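## Task

Pick up the tube on the shelved bench by the window and set it into one of the holes of the tube rack on the shelved bench by the door, pushed fully down. The task fails if the tube touches the floor, or if the robot falls over or is left tilted.

## Robot and tools

ROBOT. TidyBot++ has a wheeled base 0.54 m long, 0.50 m wide and 0.38 m high, with one seven-joint arm and a two-finger gripper. The arm's shoulder sits 0.12 m ahead of the base centre and 0.68 m above the floor. It starts folded with the hand pointing down. There are two cameras: base_camera, fixed on the base and looking forward and down, and wrist_camera, which looks along the hand. Loose objects may sometimes get nudged by outside forces.

FRAMES. Base frame: origin on the floor below the base centre, x forward, y left, z up, in metres. hand_pose is reported in this frame as [x, y, z, qw, qx, qy, qz] for the point between the finger pads. The hand's own z axis runs out along the fingers, and the fingers close along its y axis. Odometry frame: the base frame as it was when the scene began. base_odometry counts wheel turns only, so wheel slip shows up as travel. Its heading is in radians, positive to the left, from -3.142 to 3.142. base_tilt is in degrees, positive when leaning forward or to the right.

move. One action per call, with any of these parts:
- base: an object with any of translate_m (forward +, -2 to 2 m), strafe_m (left +, -2 to 2 m) and rotate_rad (counter-clockwise +, -6.3 to 6.3 rad). All of these are offsets from where the base stands, measured along its axes at the start of the command.
- joints: absolute angles by name. joint_1_rad (any angle; positive turns the arm clockwise seen from above, the reverse of rotate_rad), joint_2_rad (-2.249 to 2.249, shoulder, 0 is upright), joint_3_rad (any), joint_4_rad (-2.579 to 2.579, elbow), joint_5_rad (any), joint_6_rad (-2.099 to 2.099, wrist), joint_7_rad (any; with the hand down, 1.57 opens the fingers toward left and right), and gripper_pos from 0 (open, about 85 mm gap) to 1 (closed). Joints with no limit turn the short way, so keep each step under half a turn.
- target: one flat list of 7 numbers, an absolute hand pose in the base frame, [x, y, z, qw, qx, qy, qz]. Alongside target, joints may only hold gripper_pos.
- speeds: caps for this action only. translate_m and strafe_m 0.05 to 0.5 m/s (give one speed for a combined move), rotate_rad 0.1 to 1.57 rad/s, gripper_pos 0.234 to 0.993 per s.
- cameras: a list from base_camera, wrist_camera or all. [] means no pictures. Omitting it gives all cameras.
- blocking: true or omitted waits until everything is at rest. false returns within about half a second while motion continues.
An unknown key makes the call invalid. A value out of range gets it refused, and then the remaining move, wait and finished_scene calls in that reply are skipped. An action is capped at 15 s, and a base move at 14 s.

wait(seconds 0 to 10, cameras) lets time pass and returns state and images. stop(cameras) brakes everything still moving. zoom_image(camera, region [x0, y0, x1, y1] in pixels, at most 504 by 504) gives a closer view of the latest frame. read_manual gives licence texts. finished_scene(scene = the current scene's number) ends the scene for good, and the goal must hold without the robot.

RESULTS. The move line says done or the worst status. base_status, joint_status and hand_status can read moving, done, off_target, not_followed, stopped, contact_stop, time_out, torque_fault, or limit_stop_at_motor_heat. contact_stop or time_out means the robot stopped by itself, and later calls in that reply will not run. hand_target shows where the hand would be if all joints reached their targets. motor_effort shows percent of maximum torque, with the peak in brackets. Other lines: joint_positions, motor temperatures, on_its_own (what happened without a command), 'joint command not followed' or 'pose unreachable' (self-collision check), ARM HIT, MOTOR HOT and OVER-TEMPERATURE FAULT. The pictures line lists the images in order.

HAND TIPS. Hand targets usually stop within about 3 cm of the goal. To correct, shift the last target by (wanted minus read) position. To hold still, resend hand_target, not hand_pose. A held load makes the arm sag, and the same correction fixes it. Never command a joint to its current reading while it carries something. A hand pointing down reaches at most about 0.94 m high, and only close to the base. Low forward poses right in front of the base can drive the arm into the chassis. Nothing stops the arm from hitting the base or furniture, and it keeps pushing. Out-of-reach poses wander for up to 10 s, then report time_out. When a held object lands on a surface, hand_pose stops dropping and effort shifts only slightly.

GRIPPER. The gap is about 85 x (1 - gripper_pos) mm. Closing on an object squeezes hard, about 100 to 130 N. Aiming about 0.01 past the point of first contact grips more gently. off_target means an object is between the fingers. done at 1 means nothing was caught. Closed fingertips reach about 20 mm past the hand point.

AVOID. Do not drop the tube or let it touch the floor, and do not release it while it moves. Avoid slams, hard hits, strong pushes and fast swings with a load, and do not grip hard on something that still rests on a surface. Do not drive or turn while the arm is snagged above about 0.6 m, and do not swing a stretched arm sideways; both can tip the robot. Driving the arm into things can cause a torque fault, which freezes the arm for 10 s. A stretched or loaded arm heats its motors; at 75 °C the arm sags and stops for 30 to 60 s.

Each tool is called after ">>>" by a JSON object that holds its "op" and its "data".

## Session

>>> {"op": "move", "data": {}}

Scene clock: 0.00 s.
Motor temperatures (°C): [36 32 29 29 42 43 46]
base_odometry: x=+0.000 y=+0.000 heading=+0.000
base_tilt: forward=-0.3 right=+0.1
base_status: not commanded
joint_positions: joint_1_rad=-0.050 joint_2_rad=-0.314 joint_3_rad=+3.167 joint_4_rad=-2.510 joint_5_rad=-0.028 joint_6_rad=-0.920 joint_7_rad=+1.614 gripper_pos=+0.000
joint_status: not commanded
motor_effort: joint_1_rad=+0 joint_2_rad=-2 joint_3_rad=+0 joint_4_rad=+10 joint_5_rad=-1 joint_6_rad=+0 joint_7_rad=+0
hand_pose: x=+0.2522 y=+0.0124 z=+0.5871 quat_wxyz=(-0.015, +0.999, +0.026, +0.013) (m; base frame)
hand_target: x=+0.2525 y=+0.0125 z=+0.5873 quat_wxyz=(-0.015, +0.999, +0.026, +0.014) (m; base frame)
hand_status: not commanded
pictures: base_camera, wrist_camera

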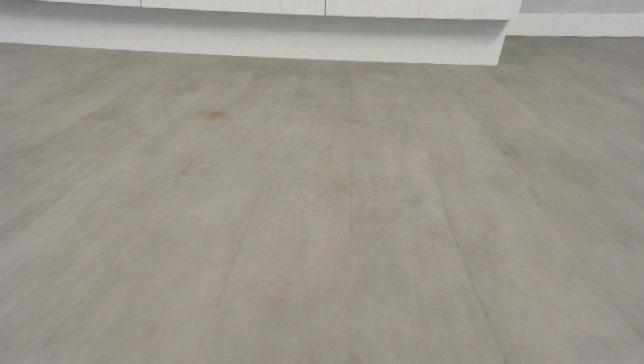

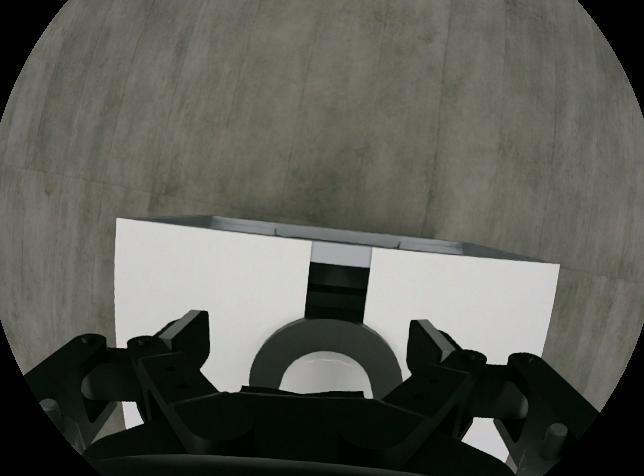

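>>> {"op": "move", "data": {"joints": {"joint_6_rad": 0.4, "joint_5_rad": 0, "joint_3_rad": 3.1416, "joint_1_rad": 0}}}

Scene clock: 18.93 s.
Motor temperatures (°C): [36 32 29 29 42 43 46]
move: done
base_odometry: x=+0.000 y=+0.000 heading=+0.000
base_tilt: forward=-0.3 right=+0.1
base_status: not commanded
joint_positions: joint_1_rad=-0.022 joint_2_rad=-0.314 joint_3_rad=+3.160 joint_4_rad=-2.510 joint_5_rad=-0.028 joint_6_rad=+0.345 joint_7_rad=+1.614 gripper_pos=+0.000
joint_status: all done
motor_effort: joint_1_rad=+0(1) joint_2_rad=-7(7) joint_3_rad=+0(1) joint_4_rad=+15(15) joint_5_rad=+0(2) joint_6_rad=+8(9) joint_7_rad=-1(2)
hand_pose: x=+0.5433 y=-0.0002 z=+0.8120 quat_wxyz=(+0.005, +0.799, +0.004, +0.601) (m; base frame)
hand_target: x=+0.5475 y=+0.0013 z=+0.8290 quat_wxyz=(+0.013, +0.782, +0.017, +0.623) (m; base frame)
hand_status: not commanded
pictures: base_camera, wrist_camera
camera_calibration:
wrist_camera: T_world_to_cam=[[0.00770798, -0.998906, 0.0461143, -0.0469659], [-0.314356, -0.0461982, -0.94818, 0.988669], [0.949274, -0.00718773, -0.314368, -0.124074], [0, 0, 0, 1]] pos_world=[0.428936, -0.0021316, 0.900598]

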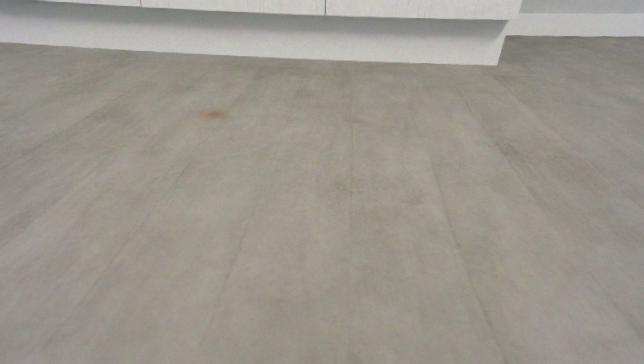

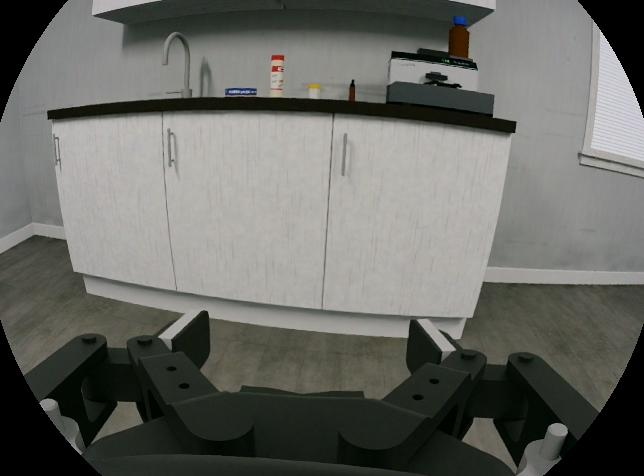

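>>> {"op": "move", "data": {"base": {"rotate_rad": -1.2}, "cameras": ["wrist_camera"]}}

>>> {"op": "move", "data": {"base": {"rotate_rad": -1.2}, "cameras": ["wrist_camera"]}}

>>> {"op": "move", "data": {"base": {"rotate_rad": -1.2}, "cameras": ["wrist_camera"]}}

>>> {"op": "move", "data": {"base": {"rotate_rad": -1.2}, "cameras": ["wrist_camera"]}}

Scene clock: 32.83 s.
Motor temperatures (°C): [36 32 29 29 42 44 46]
move: done
base_odometry: x=+0.000 y=+0.000 heading=-1.199
base_tilt: forward=-0.3 right=+0.1
base_status: done
joint_positions: joint_1_rad=-0.015 joint_2_rad=-0.314 joint_3_rad=+3.152 joint_4_rad=-2.510 joint_5_rad=-0.028 joint_6_rad=+0.345 joint_7_rad=+1.614 gripper_pos=+0.000
joint_status: not commanded
motor_effort: joint_1_rad=+0(2) joint_2_rad=-6(7) joint_3_rad=+0(2) joint_4_rad=+14(15) joint_5_rad=+0(1) joint_6_rad=+8(9) joint_7_rad=-1(2)
hand_pose: x=+0.5432 y=+0.0000 z=+0.8121 quat_wxyz=(+0.006, +0.799, +0.005, +0.601) (m; base frame)
hand_target: x=+0.5475 y=+0.0013 z=+0.8290 quat_wxyz=(+0.013, +0.782, +0.017, +0.623) (m; base frame)
hand_status: not commanded
pictures: wrist_camera
camera_calibration:
wrist_camera: T_world_to_cam=[[0.00732612, -0.998797, 0.0484907, -0.0485542], [-0.314101, -0.0483361, -0.948158, 0.988559], [0.949361, -0.00828467, -0.314077, -0.124271], [0, 0, 0, 1]] pos_world=[0.428841, -0.00174223, 0.900634]

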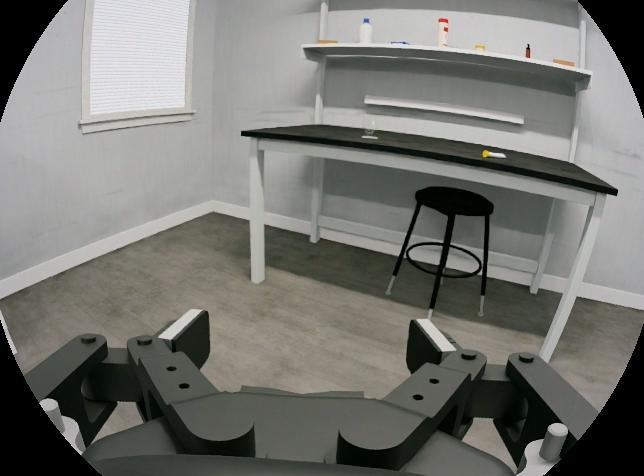

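Scene clock: 34.87 s.
Motor temperatures (°C): [36 32 29 29 42 44 46]
move: done
base_odometry: x=+0.000 y=+0.000 heading=-2.397
base_tilt: forward=-0.3 right=+0.1
base_status: done
joint_positions: joint_1_rad=-0.013 joint_2_rad=-0.314 joint_3_rad=+3.150 joint_4_rad=-2.510 joint_5_rad=-0.028 joint_6_rad=+0.345 joint_7_rad=+1.614 gripper_pos=+0.000
joint_status: not commanded
motor_effort: joint_1_rad=+1(2) joint_2_rad=-6(7) joint_3_rad=+0(2) joint_4_rad=+15(15) joint_5_rad=+0(1) joint_6_rad=+7(9) joint_7_rad=+0(2)
hand_pose: x=+0.5432 y=-0.0001 z=+0.8121 quat_wxyz=(+0.006, +0.799, +0.005, +0.601) (m; base frame)
hand_target: x=+0.5475 y=+0.0013 z=+0.8290 quat_wxyz=(+0.013, +0.782, +0.017, +0.623) (m; base frame)
hand_status: not commanded
pictures: wrist_camera
camera_calibration:
wrist_camera: T_world_to_cam=[[0.00692575, -0.998772, 0.0490662, -0.0489139], [-0.314114, -0.0487566, -0.948133, 0.98853], [0.94936, -0.00884583, -0.314065, -0.124263], [0, 0, 0, 1]] pos_world=[0.42882, -0.00175564, 0.900631]

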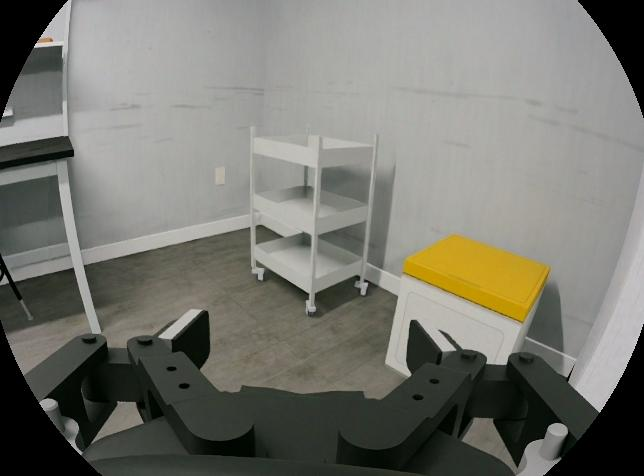

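Scene clock: 36.90 s.
Motor temperatures (°C): [36 32 29 29 42 44 46]
move: done
base_odometry: x=+0.000 y=+0.000 heading=+2.687
base_tilt: forward=-0.3 right=+0.1
base_status: done
joint_positions: joint_1_rad=-0.011 joint_2_rad=-0.314 joint_3_rad=+3.149 joint_4_rad=-2.510 joint_5_rad=-0.028 joint_6_rad=+0.345 joint_7_rad=+1.614 gripper_pos=+0.000
joint_status: not commanded
motor_effort: joint_1_rad=+0(2) joint_2_rad=-6(7) joint_3_rad=+1(2) joint_4_rad=+15(15) joint_5_rad=+0(1) joint_6_rad=+8(9) joint_7_rad=-1(1)
hand_pose: x=+0.5432 y=-0.0002 z=+0.8121 quat_wxyz=(+0.007, +0.799, +0.005, +0.601) (m; base frame)
hand_target: x=+0.5475 y=+0.0013 z=+0.8290 quat_wxyz=(+0.013, +0.782, +0.017, +0.623) (m; base frame)
hand_status: not commanded
pictures: wrist_camera
camera_calibration:
wrist_camera: T_world_to_cam=[[0.00664645, -0.998757, 0.0494069, -0.0491277], [-0.314066, -0.0489929, -0.948136, 0.988516], [0.949378, -0.00921529, -0.314001, -0.124315], [0, 0, 0, 1]] pos_world=[0.428808, -0.00178195, 0.90064]

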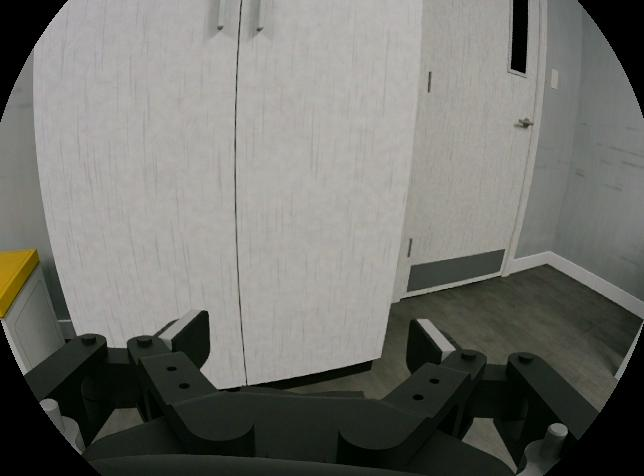

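Scene clock: 38.93 s.
Motor temperatures (°C): [36 32 29 29 42 44 46]
move: done
base_odometry: x=+0.000 y=+0.000 heading=+1.488
base_tilt: forward=-0.3 right=+0.1
base_status: done
joint_positions: joint_1_rad=-0.011 joint_2_rad=-0.314 joint_3_rad=+3.149 joint_4_rad=-2.510 joint_5_rad=-0.028 joint_6_rad=+0.345 joint_7_rad=+1.614 gripper_pos=+0.000
joint_status: not commanded
motor_effort: joint_1_rad=+0(2) joint_2_rad=-7(7) joint_3_rad=+0(2) joint_4_rad=+15(15) joint_5_rad=-1(1) joint_6_rad=+9(9) joint_7_rad=+0(2)
hand_pose: x=+0.5432 y=-0.0003 z=+0.8121 quat_wxyz=(+0.007, +0.799, +0.005, +0.601) (m; base frame)
hand_target: x=+0.5475 y=+0.0013 z=+0.8290 quat_wxyz=(+0.013, +0.782, +0.017, +0.623) (m; base frame)
hand_status: not commanded
pictures: wrist_camera
camera_calibration:
wrist_camera: T_world_to_cam=[[0.00650208, -0.998745, 0.0496649, -0.0493014], [-0.31407, -0.0491924, -0.948124, 0.988504], [0.949377, -0.00943349, -0.313996, -0.124312], [0, 0, 0, 1]] pos_world=[0.4288, -0.00178539, 0.900639]

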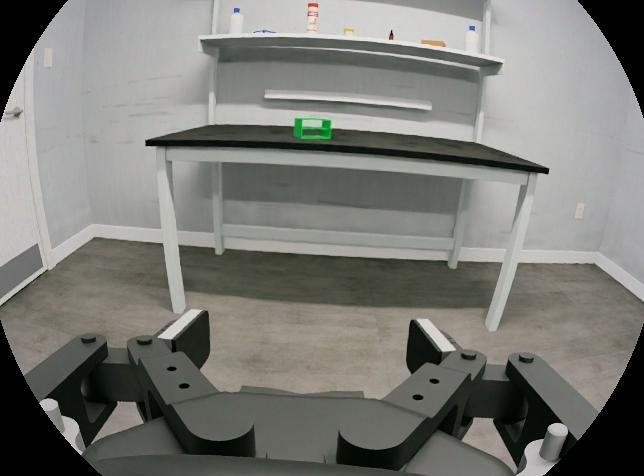

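>>> {"op": "zoom_image", "data": {"camera": "wrist_camera", "region": [260, 90, 380, 170]}}

>>> {"op": "move", "data": {"base": {"rotate_rad": -2.9}, "cameras": ["wrist_camera"]}}

>>> {"op": "zoom_image", "data": {"camera": "wrist_camera", "region": [200, 90, 500, 230]}}

Scaled by 4.200.

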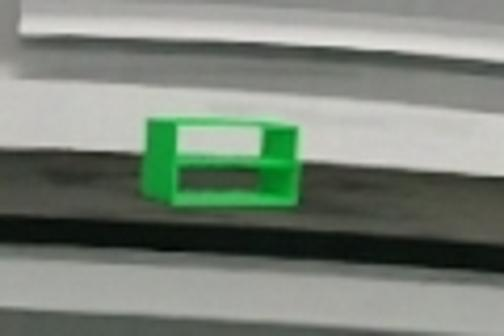

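Scene clock: 57.30 s.
Motor temperatures (°C): [36 32 29 29 42 44 46]
move: done
base_odometry: x=+0.000 y=+0.000 heading=-1.410
base_tilt: forward=-0.3 right=+0.1
base_status: done
joint_positions: joint_1_rad=-0.011 joint_2_rad=-0.314 joint_3_rad=+3.148 joint_4_rad=-2.510 joint_5_rad=-0.028 joint_6_rad=+0.345 joint_7_rad=+1.614 gripper_pos=+0.000
joint_status: not commanded
motor_effort: joint_1_rad=+1(2) joint_2_rad=-7(7) joint_3_rad=+0(2) joint_4_rad=+15(15) joint_5_rad=-1(1) joint_6_rad=+7(9) joint_7_rad=+0(2)
hand_pose: x=+0.5432 y=-0.0001 z=+0.8121 quat_wxyz=(+0.007, +0.799, +0.005, +0.602) (m; base frame)
hand_target: x=+0.5475 y=+0.0013 z=+0.8290 quat_wxyz=(+0.013, +0.782, +0.017, +0.623) (m; base frame)
hand_status: not commanded
pictures: wrist_camera
camera_calibration:
wrist_camera: T_world_to_cam=[[0.00695487, -0.99873, 0.0498929, -0.0495402], [-0.313931, -0.0495523, -0.948152, 0.988495], [0.94942, -0.00906862, -0.313877, -0.124425], [0, 0, 0, 1]] pos_world=[0.428795, -0.00162353, 0.900661]

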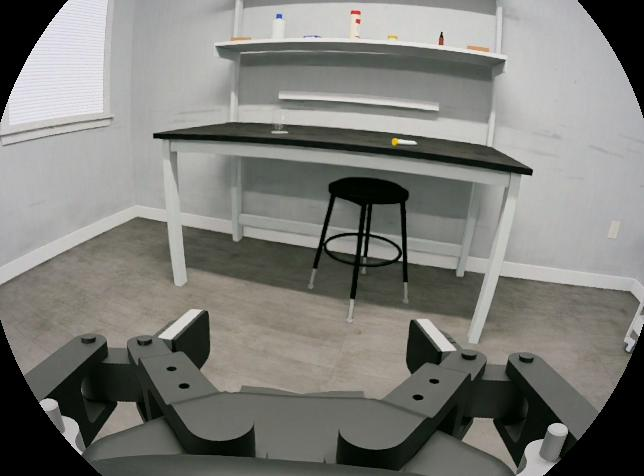

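Scaled by 1.680.

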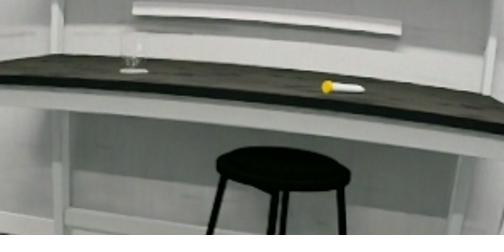

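>>> {"op": "move", "data": {"base": {"rotate_rad": -0.257}, "cameras": []}}

>>> {"op": "move", "data": {"base": {"translate_m": 1.0, "strafe_m": 0.15}, "joints": {"joint_2_rad": 0.0, "joint_4_rad": -2.2, "joint_6_rad": -0.1}}}

Scene clock: 160.87 s.
Motor temperatures (°C): [36 32 29 30 42 44 46]
move: done
base_odometry: x=+0.000 y=+0.000 heading=-1.666
base_tilt: forward=-0.3 right=+0.1
base_status: done
joint_positions: joint_1_rad=-0.010 joint_2_rad=-0.314 joint_3_rad=+3.148 joint_4_rad=-2.510 joint_5_rad=-0.028 joint_6_rad=+0.345 joint_7_rad=+1.614 gripper_pos=+0.000
joint_status: not commanded
motor_effort: joint_1_rad=+0(2) joint_2_rad=-7(7) joint_3_rad=+2(2) joint_4_rad=+14(15) joint_5_rad=-1(1) joint_6_rad=+8(9) joint_7_rad=-1(1)
hand_pose: x=+0.5432 y=-0.0001 z=+0.8121 quat_wxyz=(+0.007, +0.799, +0.005, +0.602) (m; base frame)
hand_target: x=+0.5475 y=+0.0013 z=+0.8290 quat_wxyz=(+0.013, +0.782, +0.017, +0.623) (m; base frame)
hand_status: not commanded
pictures: none
No camera images: "cameras" was empty.

Scene clock: 164.23 s.
Motor temperatures (°C): [36 32 29 30 42 44 46]
move: done
base_odometry: x=+0.054 y=-1.010 heading=-1.667
base_tilt: forward=-0.3 right=+0.1
base_status: done
joint_positions: joint_1_rad=-0.010 joint_2_rad=-0.016 joint_3_rad=+3.148 joint_4_rad=-2.227 joint_5_rad=-0.028 joint_6_rad=-0.031 joint_7_rad=+1.614 gripper_pos=+0.000
joint_status: all done
motor_effort: joint_1_rad=+1(1) joint_2_rad=-15(17) joint_3_rad=+1(1) joint_4_rad=+14(17) joint_5_rad=+0(1) joint_6_rad=+7(9) joint_7_rad=+0(2)
hand_pose: x=+0.6082 y=+0.0035 z=+0.7213 quat_wxyz=(+0.002, +0.900, +0.009, +0.435) (m; base frame)
hand_target: x=+0.6053 y=+0.0013 z=+0.7102 quat_wxyz=(+0.009, +0.913, +0.020, +0.408) (m; base frame)
hand_status: not commanded
pictures: base_camera, wrist_camera
camera_calibration:
wrist_camera: T_world_to_cam=[[0.0332219, -0.998674, 0.03933, -0.0502773], [-0.651087, -0.0514814, -0.757255, 0.990378], [0.758276, -0.000449746, -0.651934, 0.145389], [0, 0, 0, 1]] pos_world=[0.536247, 0.000840849, 0.84673]

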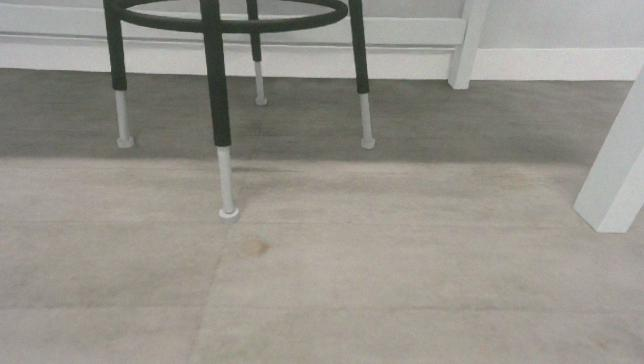

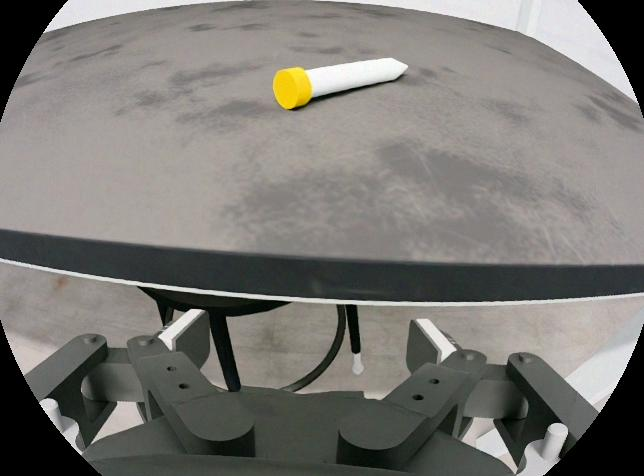

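>>> {"op": "move", "data": {"joints": {"joint_2_rad": 0.0, "joint_4_rad": -1.3, "joint_6_rad": -1.4}}}

Scene clock: 210.03 s.
Motor temperatures (°C): [36 32 29 30 42 44 46]
move: done
base_odometry: x=+0.054 y=-1.010 heading=-1.667
base_tilt: forward=-0.3 right=+0.1
base_status: not commanded
joint_positions: joint_1_rad=-0.010 joint_2_rad=-0.004 joint_3_rad=+3.148 joint_4_rad=-1.331 joint_5_rad=-0.028 joint_6_rad=-1.334 joint_7_rad=+1.614 gripper_pos=+0.000
joint_status: all done
motor_effort: joint_1_rad=+1(1) joint_2_rad=-17(21) joint_3_rad=+1(1) joint_4_rad=+15(21) joint_5_rad=-1(1) joint_6_rad=+4(13) joint_7_rad=-1(1)
hand_pose: x=+0.5663 y=+0.0114 z=+0.9026 quat_wxyz=(-0.009, +0.971, +0.023, +0.238) (m; base frame)
hand_target: x=+0.5549 y=+0.0013 z=+0.9052 quat_wxyz=(+0.005, +0.975, +0.021, +0.219) (m; base frame)
hand_status: not commanded
pictures: base_camera, wrist_camera
camera_calibration:
wrist_camera: T_world_to_cam=[[0.0774506, -0.996938, 0.0107586, -0.047358], [-0.900869, -0.074602, -0.427634, 0.944929], [0.427127, 0.0234284, -0.903888, 0.710079], [0, 0, 0, 1]] pos_world=[0.551631, 0.00664461, 1.04642]

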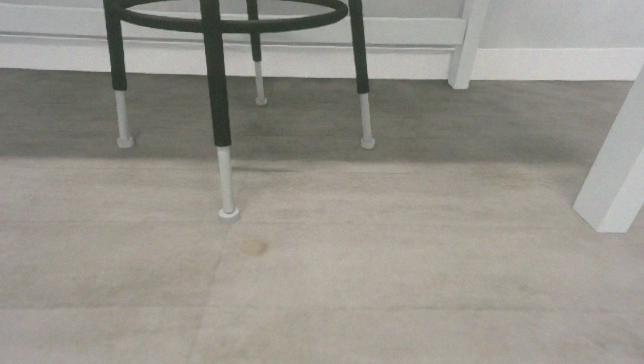

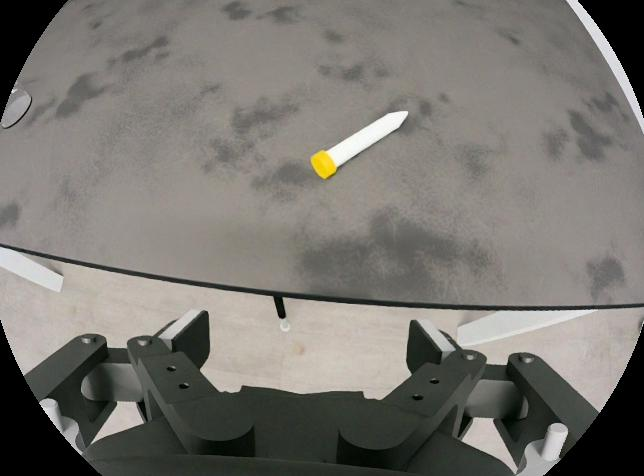

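>>> {"op": "move", "data": {"joints": {"joint_1_rad": 0.76, "joint_6_rad": -1.2}, "cameras": []}}

>>> {"op": "move", "data": {"base": {"translate_m": 0.107, "strafe_m": 0.499}}}

Scene clock: 314.80 s.
Motor temperatures (°C): [36 32 29 31 42 44 46]
move: done
base_odometry: x=+0.054 y=-1.010 heading=-1.667
base_tilt: forward=-0.3 right=+0.1
base_status: not commanded
joint_positions: joint_1_rad=+0.740 joint_2_rad=-0.004 joint_3_rad=+3.148 joint_4_rad=-1.331 joint_5_rad=-0.026 joint_6_rad=-1.258 joint_7_rad=+1.614 gripper_pos=+0.000
joint_status: all done
motor_effort: joint_1_rad=+0(2) joint_2_rad=-17(17) joint_3_rad=+0(2) joint_4_rad=+15(15) joint_5_rad=-1(2) joint_6_rad=+5(5) joint_7_rad=-1(2)
hand_pose: x=+0.4686 y=-0.3108 z=+0.9142 quat_wxyz=(+0.093, +0.902, -0.332, +0.259) (m; base frame)
hand_target: x=+0.4745 y=-0.3360 z=+0.9373 quat_wxyz=(+0.123, +0.889, -0.333, +0.290) (m; base frame)
hand_status: not commanded
pictures: none
No camera images: "cameras" was empty.

Scene clock: 317.13 s.
Motor temperatures (°C): [36 32 29 31 42 44 46]
move: done
base_odometry: x=+0.541 y=-1.164 heading=-1.667
base_tilt: forward=-0.3 right=+0.1
base_status: done
joint_positions: joint_1_rad=+0.744 joint_2_rad=-0.005 joint_3_rad=+3.145 joint_4_rad=-1.331 joint_5_rad=-0.025 joint_6_rad=-1.255 joint_7_rad=+1.614 gripper_pos=+0.000
joint_status: not commanded
motor_effort: joint_1_rad=+0(2) joint_2_rad=-17(19) joint_3_rad=+0(2) joint_4_rad=+15(16) joint_5_rad=-1(2) joint_6_rad=+5(6) joint_7_rad=-1(1)
hand_pose: x=+0.4685 y=-0.3121 z=+0.9151 quat_wxyz=(+0.095, +0.902, -0.332, +0.260) (m; base frame)
hand_target: x=+0.4745 y=-0.3360 z=+0.9373 quat_wxyz=(+0.123, +0.889, -0.333, +0.290) (m; base frame)
hand_status: not commanded
pictures: base_camera, wrist_camera
camera_calibration:
wrist_camera: T_world_to_cam=[[-0.626999, -0.77881, 0.0180869, 0.0289756], [-0.681264, 0.536911, -0.4976, 0.990059], [0.377825, -0.324317, -0.867218, 0.651719], [0, 0, 0, 1]] pos_world=[0.446424, -0.297644, 1.05731]

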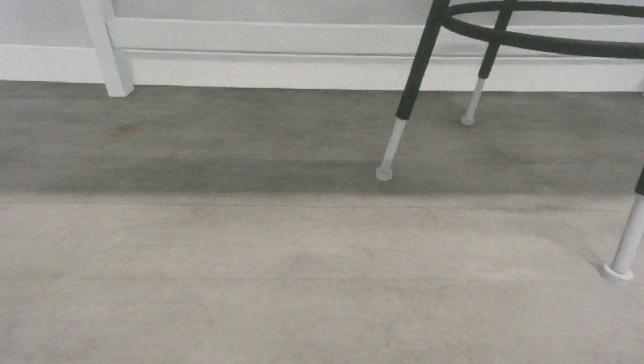

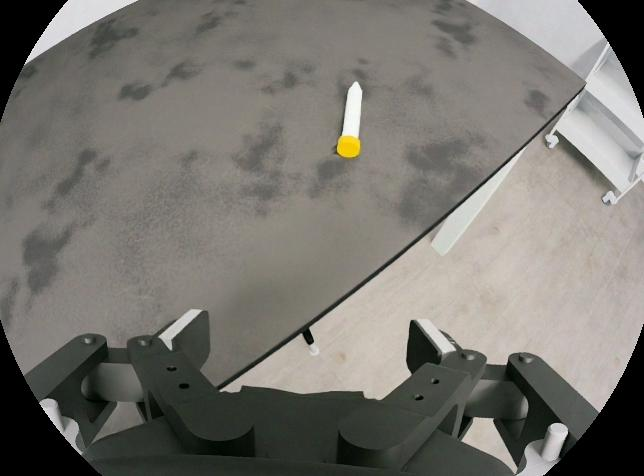

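>>> {"op": "move", "data": {"joints": {"joint_1_rad": 0.785, "joint_2_rad": 0.31, "joint_4_rad": -1.369, "joint_5_rad": 0.026, "joint_6_rad": -0.503}, "cameras": ["wrist_camera"]}}

Scene clock: 344.07 s.
Motor temperatures (°C): [36 32 29 31 42 44 46]
move: done
base_odometry: x=+0.541 y=-1.164 heading=-1.667
base_tilt: forward=-0.3 right=+0.1
base_status: not commanded
joint_positions: joint_1_rad=+0.763 joint_2_rad=+0.296 joint_3_rad=+3.145 joint_4_rad=-1.357 joint_5_rad=-0.009 joint_6_rad=-0.563 joint_7_rad=+1.614 gripper_pos=+0.000
joint_status: all done
motor_effort: joint_1_rad=+0(2) joint_2_rad=-28(32) joint_3_rad=+0(1) joint_4_rad=+16(18) joint_5_rad=-1(2) joint_6_rad=+7(8) joint_7_rad=-1(1)
hand_pose: x=+0.6146 y=-0.4726 z=+0.8711 quat_wxyz=(+0.173, +0.836, -0.318, +0.412) (m; base frame)
hand_target: x=+0.6094 y=-0.4936 z=+0.8700 quat_wxyz=(+0.196, +0.829, -0.315, +0.418) (m; base frame)
hand_status: not commanded
pictures: wrist_camera
camera_calibration:
wrist_camera: T_world_to_cam=[[-0.660092, -0.749164, 0.0550571, -0.00146848], [-0.503494, 0.386855, -0.772552, 1.21322], [0.557469, -0.537677, -0.63256, 0.0906772], [0, 0, 0, 1]] pos_world=[0.559331, -0.421687, 0.994718]

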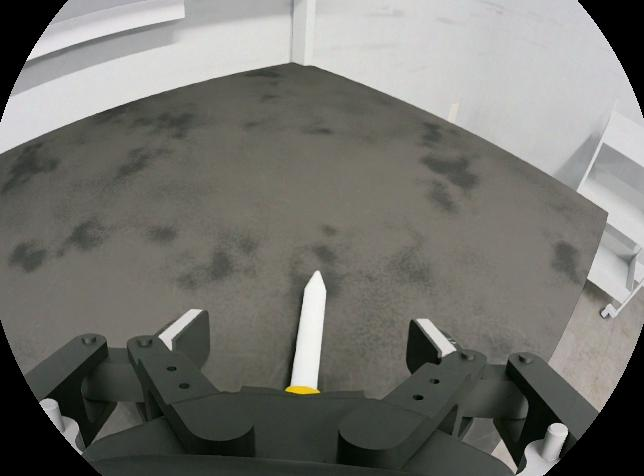

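>>> {"op": "move", "data": {"joints": {"joint_1_rad": 0.785, "joint_2_rad": 0.328, "joint_4_rad": -1.50, "joint_5_rad": 0.03, "joint_6_rad": -0.3225}, "cameras": ["wrist_camera"]}}

Scene clock: 373.07 s.
Motor temperatures (°C): [36 33 29 31 42 44 46]
move: done
base_odometry: x=+0.541 y=-1.164 heading=-1.667
base_tilt: forward=-0.3 right=+0.1
base_status: not commanded
joint_positions: joint_1_rad=+0.763 joint_2_rad=+0.301 joint_3_rad=+3.145 joint_4_rad=-1.484 joint_5_rad=-0.005 joint_6_rad=-0.382 joint_7_rad=+1.614 gripper_pos=+0.000
joint_status: all done
motor_effort: joint_1_rad=+1(2) joint_2_rad=-28(30) joint_3_rad=+1(1) joint_4_rad=+16(18) joint_5_rad=-1(2) joint_6_rad=+8(8) joint_7_rad=-1(2)
hand_pose: x=+0.6175 y=-0.4766 z=+0.8425 quat_wxyz=(+0.183, +0.826, -0.314, +0.431) (m; base frame)
hand_target: x=+0.6130 y=-0.4959 z=+0.8297 quat_wxyz=(+0.201, +0.823, -0.309, +0.431) (m; base frame)
hand_status: not commanded
pictures: wrist_camera
camera_calibration:
wrist_camera: T_world_to_cam=[[-0.662445, -0.746598, 0.0613013, -0.00361334], [-0.477077, 0.357377, -0.802919, 1.18931], [0.57755, -0.561135, -0.592927, 0.0118483], [0, 0, 0, 1]] pos_world=[0.558154, -0.42108, 0.962164]

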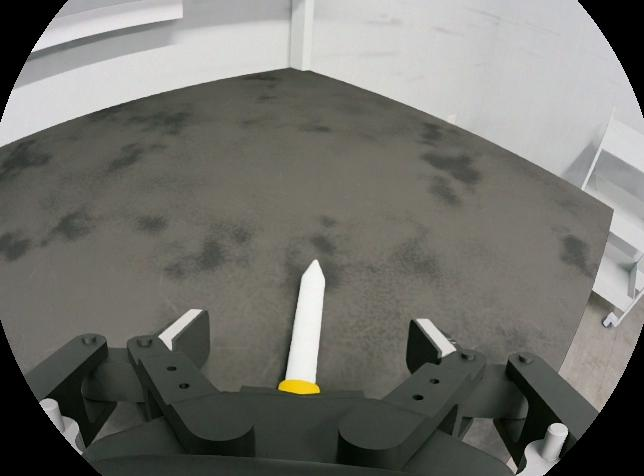

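>>> {"op": "move", "data": {"joints": {"joint_1_rad": 0.778, "joint_2_rad": 0.357, "joint_4_rad": -1.59, "joint_5_rad": 0.03, "joint_6_rad": -0.203}, "cameras": ["wrist_camera"]}}

Scene clock: 392.47 s.
Motor temperatures (°C): [36 33 29 31 42 44 46]
move: done
base_odometry: x=+0.541 y=-1.164 heading=-1.667
base_tilt: forward=-0.3 right=+0.1
base_status: not commanded
joint_positions: joint_1_rad=+0.763 joint_2_rad=+0.329 joint_3_rad=+3.145 joint_4_rad=-1.574 joint_5_rad=-0.004 joint_6_rad=-0.260 joint_7_rad=+1.614 gripper_pos=+0.000
joint_status: all done
motor_effort: joint_1_rad=+1(1) joint_2_rad=-29(30) joint_3_rad=+0(1) joint_4_rad=+16(17) joint_5_rad=-1(2) joint_6_rad=+7(9) joint_7_rad=-1(1)
hand_pose: x=+0.6186 y=-0.4780 z=+0.8036 quat_wxyz=(+0.184, +0.825, -0.313, +0.432) (m; base frame)
hand_target: x=+0.6172 y=-0.4916 z=+0.7902 quat_wxyz=(+0.199, +0.825, -0.305, +0.432) (m; base frame)
hand_status: not commanded
pictures: wrist_camera
camera_calibration:
wrist_camera: T_world_to_cam=[[-0.662817, -0.746199, 0.0621291, -0.00176342], [-0.475583, 0.355443, -0.804662, 1.15871], [0.578355, -0.562891, -0.590473, -0.0159256], [0, 0, 0, 1]] pos_world=[0.559105, -0.422136, 0.923077]

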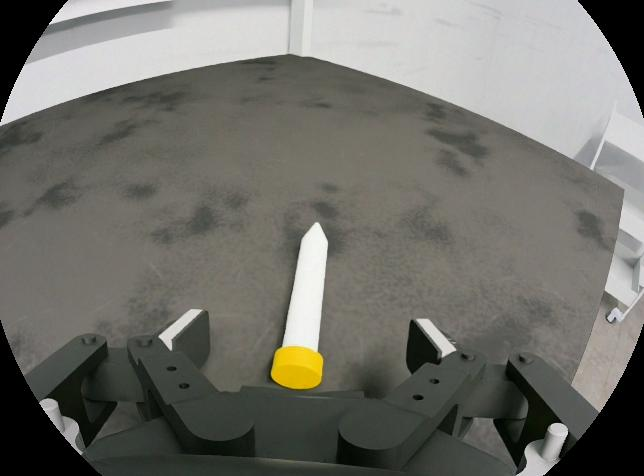

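>>> {"op": "move", "data": {"joints": {"joint_1_rad": 0.735, "joint_2_rad": 0.369, "joint_4_rad": -1.617, "joint_5_rad": 0.03, "joint_6_rad": -0.164}, "cameras": ["wrist_camera"]}}

Scene clock: 417.60 s.
Motor temperatures (°C): [36 33 29 30 42 44 46]
move: done
base_odometry: x=+0.541 y=-1.164 heading=-1.667
base_tilt: forward=-0.3 right=+0.1
base_status: not commanded
joint_positions: joint_1_rad=+0.746 joint_2_rad=+0.335 joint_3_rad=+3.145 joint_4_rad=-1.598 joint_5_rad=-0.004 joint_6_rad=-0.219 joint_7_rad=+1.614 gripper_pos=+0.000
joint_status: all done
motor_effort: joint_1_rad=+0(1) joint_2_rad=-29(29) joint_3_rad=-1(2) joint_4_rad=+16(16) joint_5_rad=-1(2) joint_6_rad=+7(8) joint_7_rad=+0(2)
hand_pose: x=+0.6272 y=-0.4703 z=+0.7966 quat_wxyz=(+0.182, +0.825, -0.306, +0.438) (m; base frame)
hand_target: x=+0.6381 y=-0.4695 z=+0.7771 quat_wxyz=(+0.189, +0.831, -0.287, +0.437) (m; base frame)
hand_status: not commanded
pictures: wrist_camera
camera_calibration:
wrist_camera: T_world_to_cam=[[-0.650717, -0.756704, 0.0629861, -0.00311709], [-0.475368, 0.341289, -0.810893, 1.15258], [0.592109, -0.557603, -0.581795, -0.0337716], [0, 0, 0, 1]] pos_world=[0.565866, -0.414552, 0.915165]

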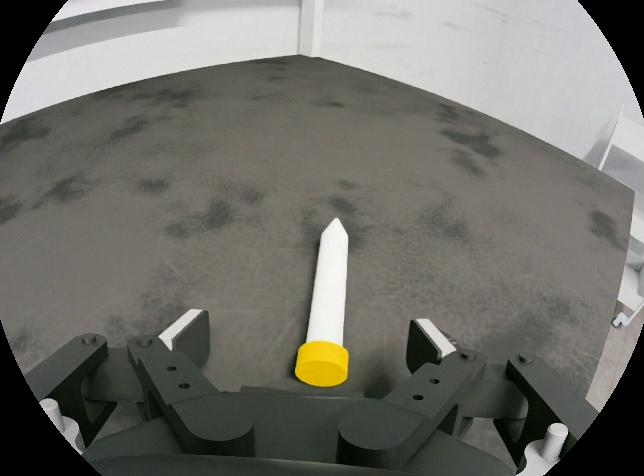

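>>> {"op": "move", "data": {"joints": {"joint_1_rad": 0.778, "joint_2_rad": 0.375, "joint_4_rad": -1.631, "joint_5_rad": 0.03, "joint_6_rad": -0.144}, "cameras": ["wrist_camera"]}}

Scene clock: 430.40 s.
Motor temperatures (°C): [36 33 29 30 42 44 46]
move: done
base_odometry: x=+0.541 y=-1.164 heading=-1.667
base_tilt: forward=-0.3 right=+0.1
base_status: not commanded
joint_positions: joint_1_rad=+0.766 joint_2_rad=+0.339 joint_3_rad=+3.145 joint_4_rad=-1.611 joint_5_rad=-0.004 joint_6_rad=-0.200 joint_7_rad=+1.614 gripper_pos=+0.000
joint_status: all done
motor_effort: joint_1_rad=+0(2) joint_2_rad=-29(29) joint_3_rad=+1(1) joint_4_rad=+16(16) joint_5_rad=+0(1) joint_6_rad=+7(9) joint_7_rad=-1(1)
hand_pose: x=+0.6178 y=-0.4804 z=+0.7920 quat_wxyz=(+0.187, +0.822, -0.313, +0.437) (m; base frame)
hand_target: x=+0.6174 y=-0.4911 z=+0.7704 quat_wxyz=(+0.198, +0.825, -0.305, +0.433) (m; base frame)
hand_status: not commanded
pictures: wrist_camera
camera_calibration:
wrist_camera: T_world_to_cam=[[-0.665705, -0.743522, 0.0633398, -0.00127509], [-0.467138, 0.349042, -0.812374, 1.14764], [0.58191, -0.57039, -0.579687, -0.0379895], [0, 0, 0, 1]] pos_world=[0.557365, -0.423192, 0.910373]

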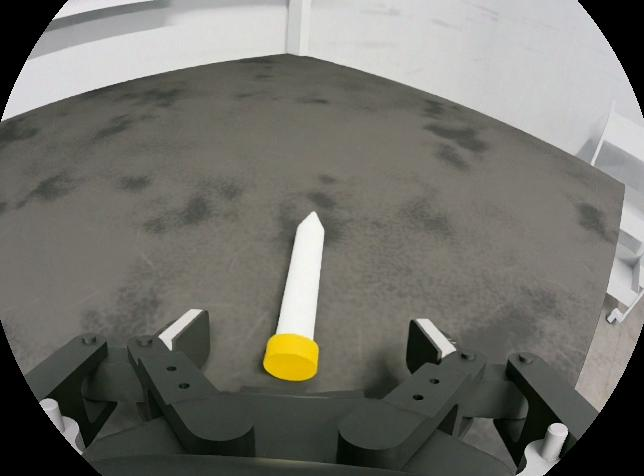

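>>> {"op": "move", "data": {"joints": {"joint_1_rad": 0.745, "joint_2_rad": 0.375, "joint_4_rad": -1.631, "joint_5_rad": 0.03, "joint_6_rad": -0.144}, "cameras": ["wrist_camera"]}}

Scene clock: 448.83 s.
Motor temperatures (°C): [36 33 29 30 42 44 46]
move: done
base_odometry: x=+0.541 y=-1.164 heading=-1.667
base_tilt: forward=-0.3 right=+0.1
base_status: not commanded
joint_positions: joint_1_rad=+0.755 joint_2_rad=+0.339 joint_3_rad=+3.145 joint_4_rad=-1.611 joint_5_rad=-0.003 joint_6_rad=-0.200 joint_7_rad=+1.614 gripper_pos=+0.000
joint_status: all done
motor_effort: joint_1_rad=+0(2) joint_2_rad=-29(29) joint_3_rad=+0(2) joint_4_rad=+16(16) joint_5_rad=-1(2) joint_6_rad=+7(8) joint_7_rad=-1(2)
hand_pose: x=+0.6228 y=-0.4752 z=+0.7920 quat_wxyz=(+0.185, +0.823, -0.309, +0.438) (m; base frame)
hand_target: x=+0.6333 y=-0.4744 z=+0.7704 quat_wxyz=(+0.191, +0.830, -0.291, +0.436) (m; base frame)
hand_status: not commanded
pictures: wrist_camera
camera_calibration:
wrist_camera: T_world_to_cam=[[-0.657875, -0.750454, 0.0634, -0.00227113], [-0.470749, 0.34404, -0.812423, 1.14808], [0.587874, -0.564318, -0.579611, -0.0387973], [0, 0, 0, 1]] pos_world=[0.56177, -0.418583, 0.910381]

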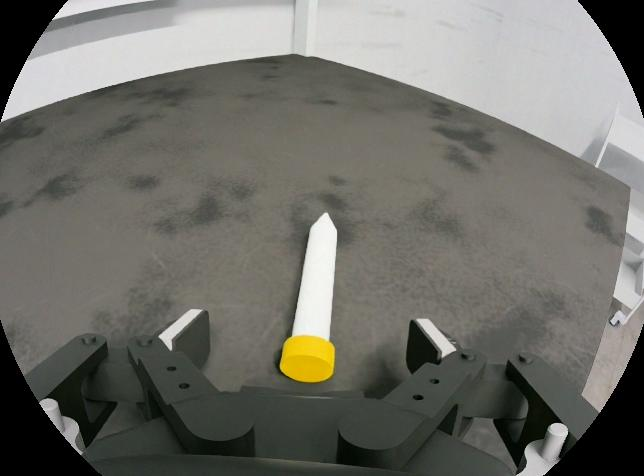

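>>> {"op": "move", "data": {"joints": {"gripper_pos": 0.52}, "speeds": {"gripper_pos": 0.3}, "cameras": ["wrist_camera"]}}

Scene clock: 460.93 s.
Motor temperatures (°C): [36 33 29 30 42 44 46]
move: done
base_odometry: x=+0.541 y=-1.164 heading=-1.667
base_tilt: forward=-0.3 right=+0.2
base_status: not commanded
joint_positions: joint_1_rad=+0.755 joint_2_rad=+0.339 joint_3_rad=+3.145 joint_4_rad=-1.611 joint_5_rad=-0.003 joint_6_rad=-0.200 joint_7_rad=+1.614 gripper_pos=+0.519
joint_status: all done
motor_effort: joint_1_rad=+0(1) joint_2_rad=-29(29) joint_3_rad=+1(1) joint_4_rad=+16(16) joint_5_rad=-1(1) joint_6_rad=+7(8) joint_7_rad=+0(1)
hand_pose: x=+0.6228 y=-0.4752 z=+0.7920 quat_wxyz=(+0.185, +0.823, -0.309, +0.438) (m; base frame)
hand_target: x=+0.6333 y=-0.4744 z=+0.7704 quat_wxyz=(+0.191, +0.830, -0.291, +0.436) (m; base frame)
hand_status: not commanded
pictures: wrist_camera
camera_calibration:
wrist_camera: T_world_to_cam=[[-0.657875, -0.750454, 0.0634, -0.00227113], [-0.470749, 0.34404, -0.812423, 1.14808], [0.587874, -0.564318, -0.579611, -0.0387973], [0, 0, 0, 1]] pos_world=[0.56177, -0.418583, 0.910381]

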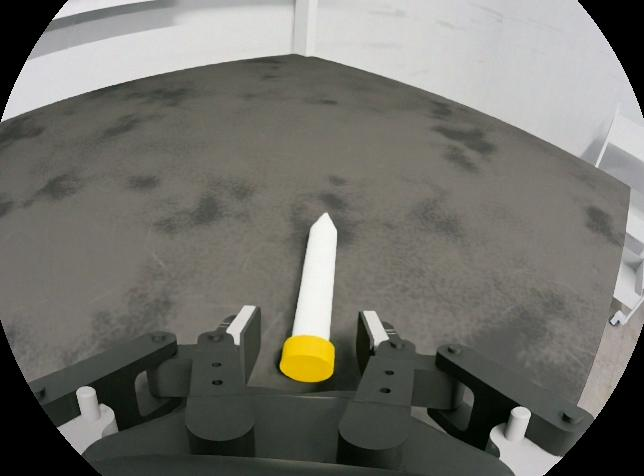

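>>> {"op": "move", "data": {"joints": {"gripper_pos": 0.68}, "speeds": {"gripper_pos": 0.234}, "cameras": ["wrist_camera"]}}

Scene clock: 483.23 s.
Motor temperatures (°C): [36 33 29 30 42 44 46]
move: done
base_odometry: x=+0.541 y=-1.164 heading=-1.667
base_tilt: forward=-0.3 right=+0.1
base_status: not commanded
joint_positions: joint_1_rad=+0.755 joint_2_rad=+0.339 joint_3_rad=+3.145 joint_4_rad=-1.611 joint_5_rad=-0.003 joint_6_rad=-0.200 joint_7_rad=+1.614 gripper_pos=+0.678
joint_status: all done
motor_effort: joint_1_rad=+1(2) joint_2_rad=-29(29) joint_3_rad=+0(1) joint_4_rad=+16(16) joint_5_rad=-1(1) joint_6_rad=+6(8) joint_7_rad=-1(1)
hand_pose: x=+0.6227 y=-0.4751 z=+0.7920 quat_wxyz=(+0.185, +0.823, -0.309, +0.438) (m; base frame)
hand_target: x=+0.6333 y=-0.4744 z=+0.7704 quat_wxyz=(+0.191, +0.830, -0.291, +0.436) (m; base frame)
hand_status: not commanded
pictures: wrist_camera
camera_calibration:
wrist_camera: T_world_to_cam=[[-0.657874, -0.750455, 0.0633989, -0.00227032], [-0.470766, 0.344057, -0.812406, 1.14806], [0.587862, -0.564307, -0.579635, -0.0387676], [0, 0, 0, 1]] pos_world=[0.561766, -0.41858, 0.910367]

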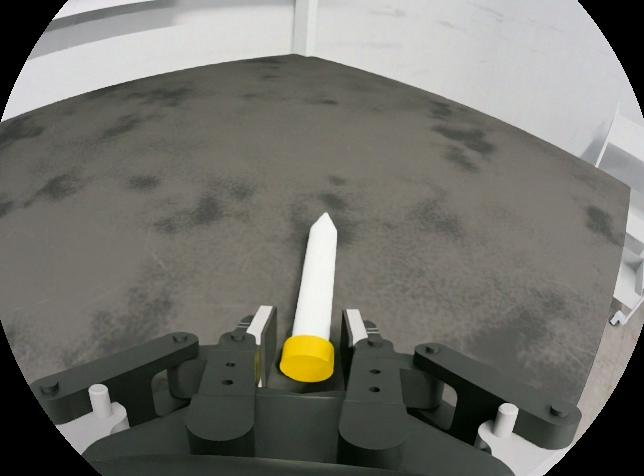

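>>> {"op": "move", "data": {"joints": {"joint_2_rad": 0.39, "joint_4_rad": -1.634, "joint_6_rad": -0.127}, "cameras": ["wrist_camera"]}}

Scene clock: 521.30 s.
Motor temperatures (°C): [36 33 29 30 42 44 46]
move: done
base_odometry: x=+0.541 y=-1.164 heading=-1.667
base_tilt: forward=-0.3 right=+0.1
base_status: not commanded
joint_positions: joint_1_rad=+0.755 joint_2_rad=+0.355 joint_3_rad=+3.145 joint_4_rad=-1.614 joint_5_rad=-0.003 joint_6_rad=-0.181 joint_7_rad=+1.614 gripper_pos=+0.678
joint_status: all done
motor_effort: joint_1_rad=+0(1) joint_2_rad=-29(30) joint_3_rad=+0(1) joint_4_rad=+15(16) joint_5_rad=-1(1) joint_6_rad=+8(8) joint_7_rad=+0(1)
hand_pose: x=+0.6258 y=-0.4780 z=+0.7840 quat_wxyz=(+0.185, +0.824, -0.309, +0.438) (m; base frame)
hand_target: x=+0.6358 y=-0.4765 z=+0.7627 quat_wxyz=(+0.190, +0.830, -0.291, +0.435) (m; base frame)
hand_status: not commanded
pictures: wrist_camera
camera_calibration:
wrist_camera: T_world_to_cam=[[-0.657893, -0.750432, 0.063468, -0.00196794], [-0.47091, 0.34414, -0.812288, 1.14403], [0.587725, -0.564286, -0.579793, -0.0465961], [0, 0, 0, 1]] pos_world=[0.564828, -0.421479, 0.902394]

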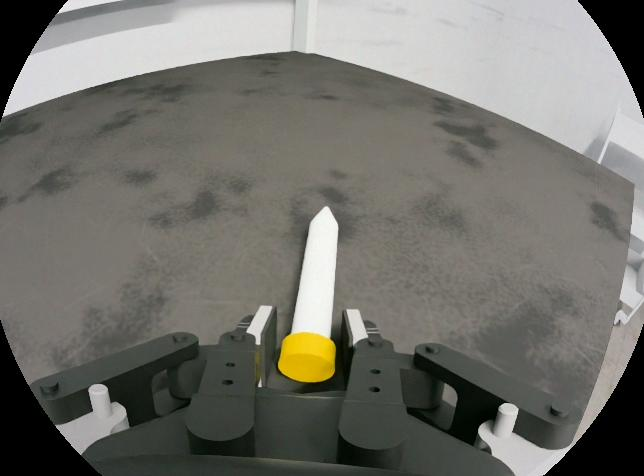

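>>> {"op": "move", "data": {"joints": {"gripper_pos": 0.85}, "speeds": {"gripper_pos": 0.234}, "cameras": ["wrist_camera"]}}

Scene clock: 538.27 s.
Motor temperatures (°C): [36 33 29 30 42 44 46]
move: off_target
base_odometry: x=+0.541 y=-1.164 heading=-1.667
base_tilt: forward=-0.3 right=+0.1
base_status: not commanded
joint_positions: joint_1_rad=+0.755 joint_2_rad=+0.355 joint_3_rad=+3.145 joint_4_rad=-1.614 joint_5_rad=-0.003 joint_6_rad=-0.181 joint_7_rad=+1.614 gripper_pos=+0.776
joint_status: gripper_pos off_target (ended at +0.776, target +0.850)
motor_effort: joint_1_rad=+0(1) joint_2_rad=-28(29) joint_3_rad=+0(1) joint_4_rad=+15(16) joint_5_rad=-1(1) joint_6_rad=+7(8) joint_7_rad=+0(2)
hand_pose: x=+0.6258 y=-0.4781 z=+0.7841 quat_wxyz=(+0.185, +0.823, -0.309, +0.438) (m; base frame)
hand_target: x=+0.6358 y=-0.4765 z=+0.7627 quat_wxyz=(+0.190, +0.830, -0.291, +0.435) (m; base frame)
hand_status: not commanded
pictures: wrist_camera
camera_calibration:
wrist_camera: T_world_to_cam=[[-0.657909, -0.750417, 0.0634815, -0.00196861], [-0.470711, 0.343953, -0.812482, 1.14407], [0.587866, -0.564421, -0.57952, -0.0469611], [0, 0, 0, 1]] pos_world=[0.564838, -0.421488, 0.902445]

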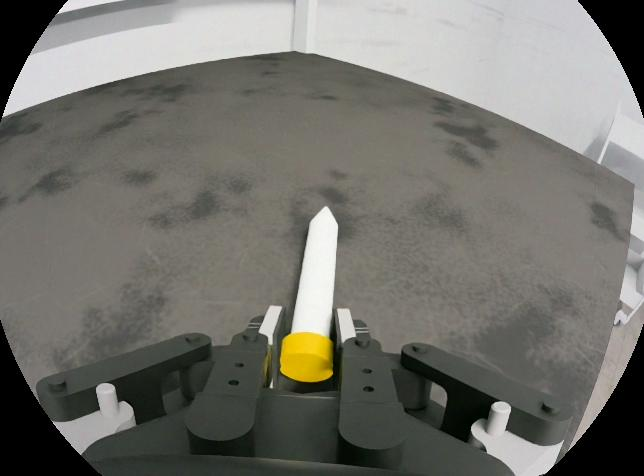

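>>> {"op": "move", "data": {"joints": {"joint_2_rad": 0.31, "joint_4_rad": -1.50, "joint_6_rad": -0.20}, "cameras": ["wrist_camera"]}}

>>> {"op": "move", "data": {"joints": {"joint_1_rad": 0.4, "joint_2_rad": -0.1, "joint_4_rad": -1.80, "joint_6_rad": -0.45}, "base": {"translate_m": -0.45}, "cameras": ["wrist_camera"]}}

Scene clock: 591.70 s.
Motor temperatures (°C): [36 34 29 30 42 44 46]
move: done
base_odometry: x=+0.541 y=-1.164 heading=-1.667
base_tilt: forward=-0.3 right=+0.1
base_status: not commanded
joint_positions: joint_1_rad=+0.755 joint_2_rad=+0.314 joint_3_rad=+3.145 joint_4_rad=-1.524 joint_5_rad=-0.003 joint_6_rad=-0.181 joint_7_rad=+1.614 gripper_pos=+0.776
joint_status: all done
motor_effort: joint_1_rad=+0(1) joint_2_rad=-29(32) joint_3_rad=+0(1) joint_4_rad=+16(18) joint_5_rad=-1(1) joint_6_rad=+7(9) joint_7_rad=+0(1)
hand_pose: x=+0.6382 y=-0.4898 z=+0.8637 quat_wxyz=(+0.207, +0.793, -0.298, +0.490) (m; base frame)
hand_target: x=+0.6446 y=-0.4855 z=+0.8757 quat_wxyz=(+0.215, +0.796, -0.280, +0.491) (m; base frame)
hand_status: not commanded
pictures: wrist_camera
camera_calibration:
wrist_camera: T_world_to_cam=[[-0.664054, -0.7446, 0.0678503, -0.00464392], [-0.39058, 0.26808, -0.880671, 1.18914], [0.637558, -0.611314, -0.468845, -0.164984], [0, 0, 0, 1]] pos_world=[0.566558, -0.423099, 0.970205]

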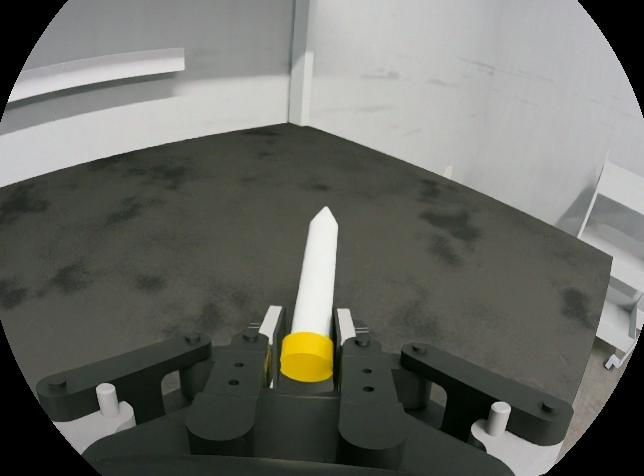

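Scene clock: 593.93 s.
Motor temperatures (°C): [36 34 29 30 42 44 46]
move: done
base_odometry: x=+0.584 y=-0.716 heading=-1.667
base_tilt: forward=-0.3 right=+0.1
base_status: done
joint_positions: joint_1_rad=+0.423 joint_2_rad=-0.106 joint_3_rad=+3.142 joint_4_rad=-1.781 joint_5_rad=-0.003 joint_6_rad=-0.379 joint_7_rad=+1.614 gripper_pos=+0.776
joint_status: all done
motor_effort: joint_1_rad=+0(3) joint_2_rad=-16(33) joint_3_rad=+0(3) joint_4_rad=+17(18) joint_5_rad=-1(1) joint_6_rad=+7(9) joint_7_rad=+0(2)
hand_pose: x=+0.6157 y=-0.2215 z=+0.9234 quat_wxyz=(+0.118, +0.840, -0.162, +0.504) (m; base frame)
hand_target: x=+0.6064 y=-0.2090 z=+0.8896 quat_wxyz=(+0.116, +0.867, -0.148, +0.461) (m; base frame)
hand_status: not commanded
pictures: wrist_camera
camera_calibration:
wrist_camera: T_world_to_cam=[[-0.378647, -0.923163, 0.0663071, -0.0377489], [-0.483514, 0.136213, -0.864673, 1.17431], [0.789203, -0.359466, -0.497939, 0.0306735], [0, 0, 0, 1]] pos_world=[0.529293, -0.183778, 1.03317]

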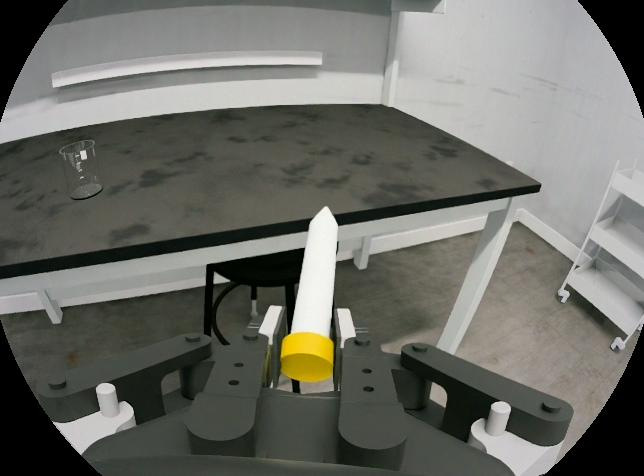

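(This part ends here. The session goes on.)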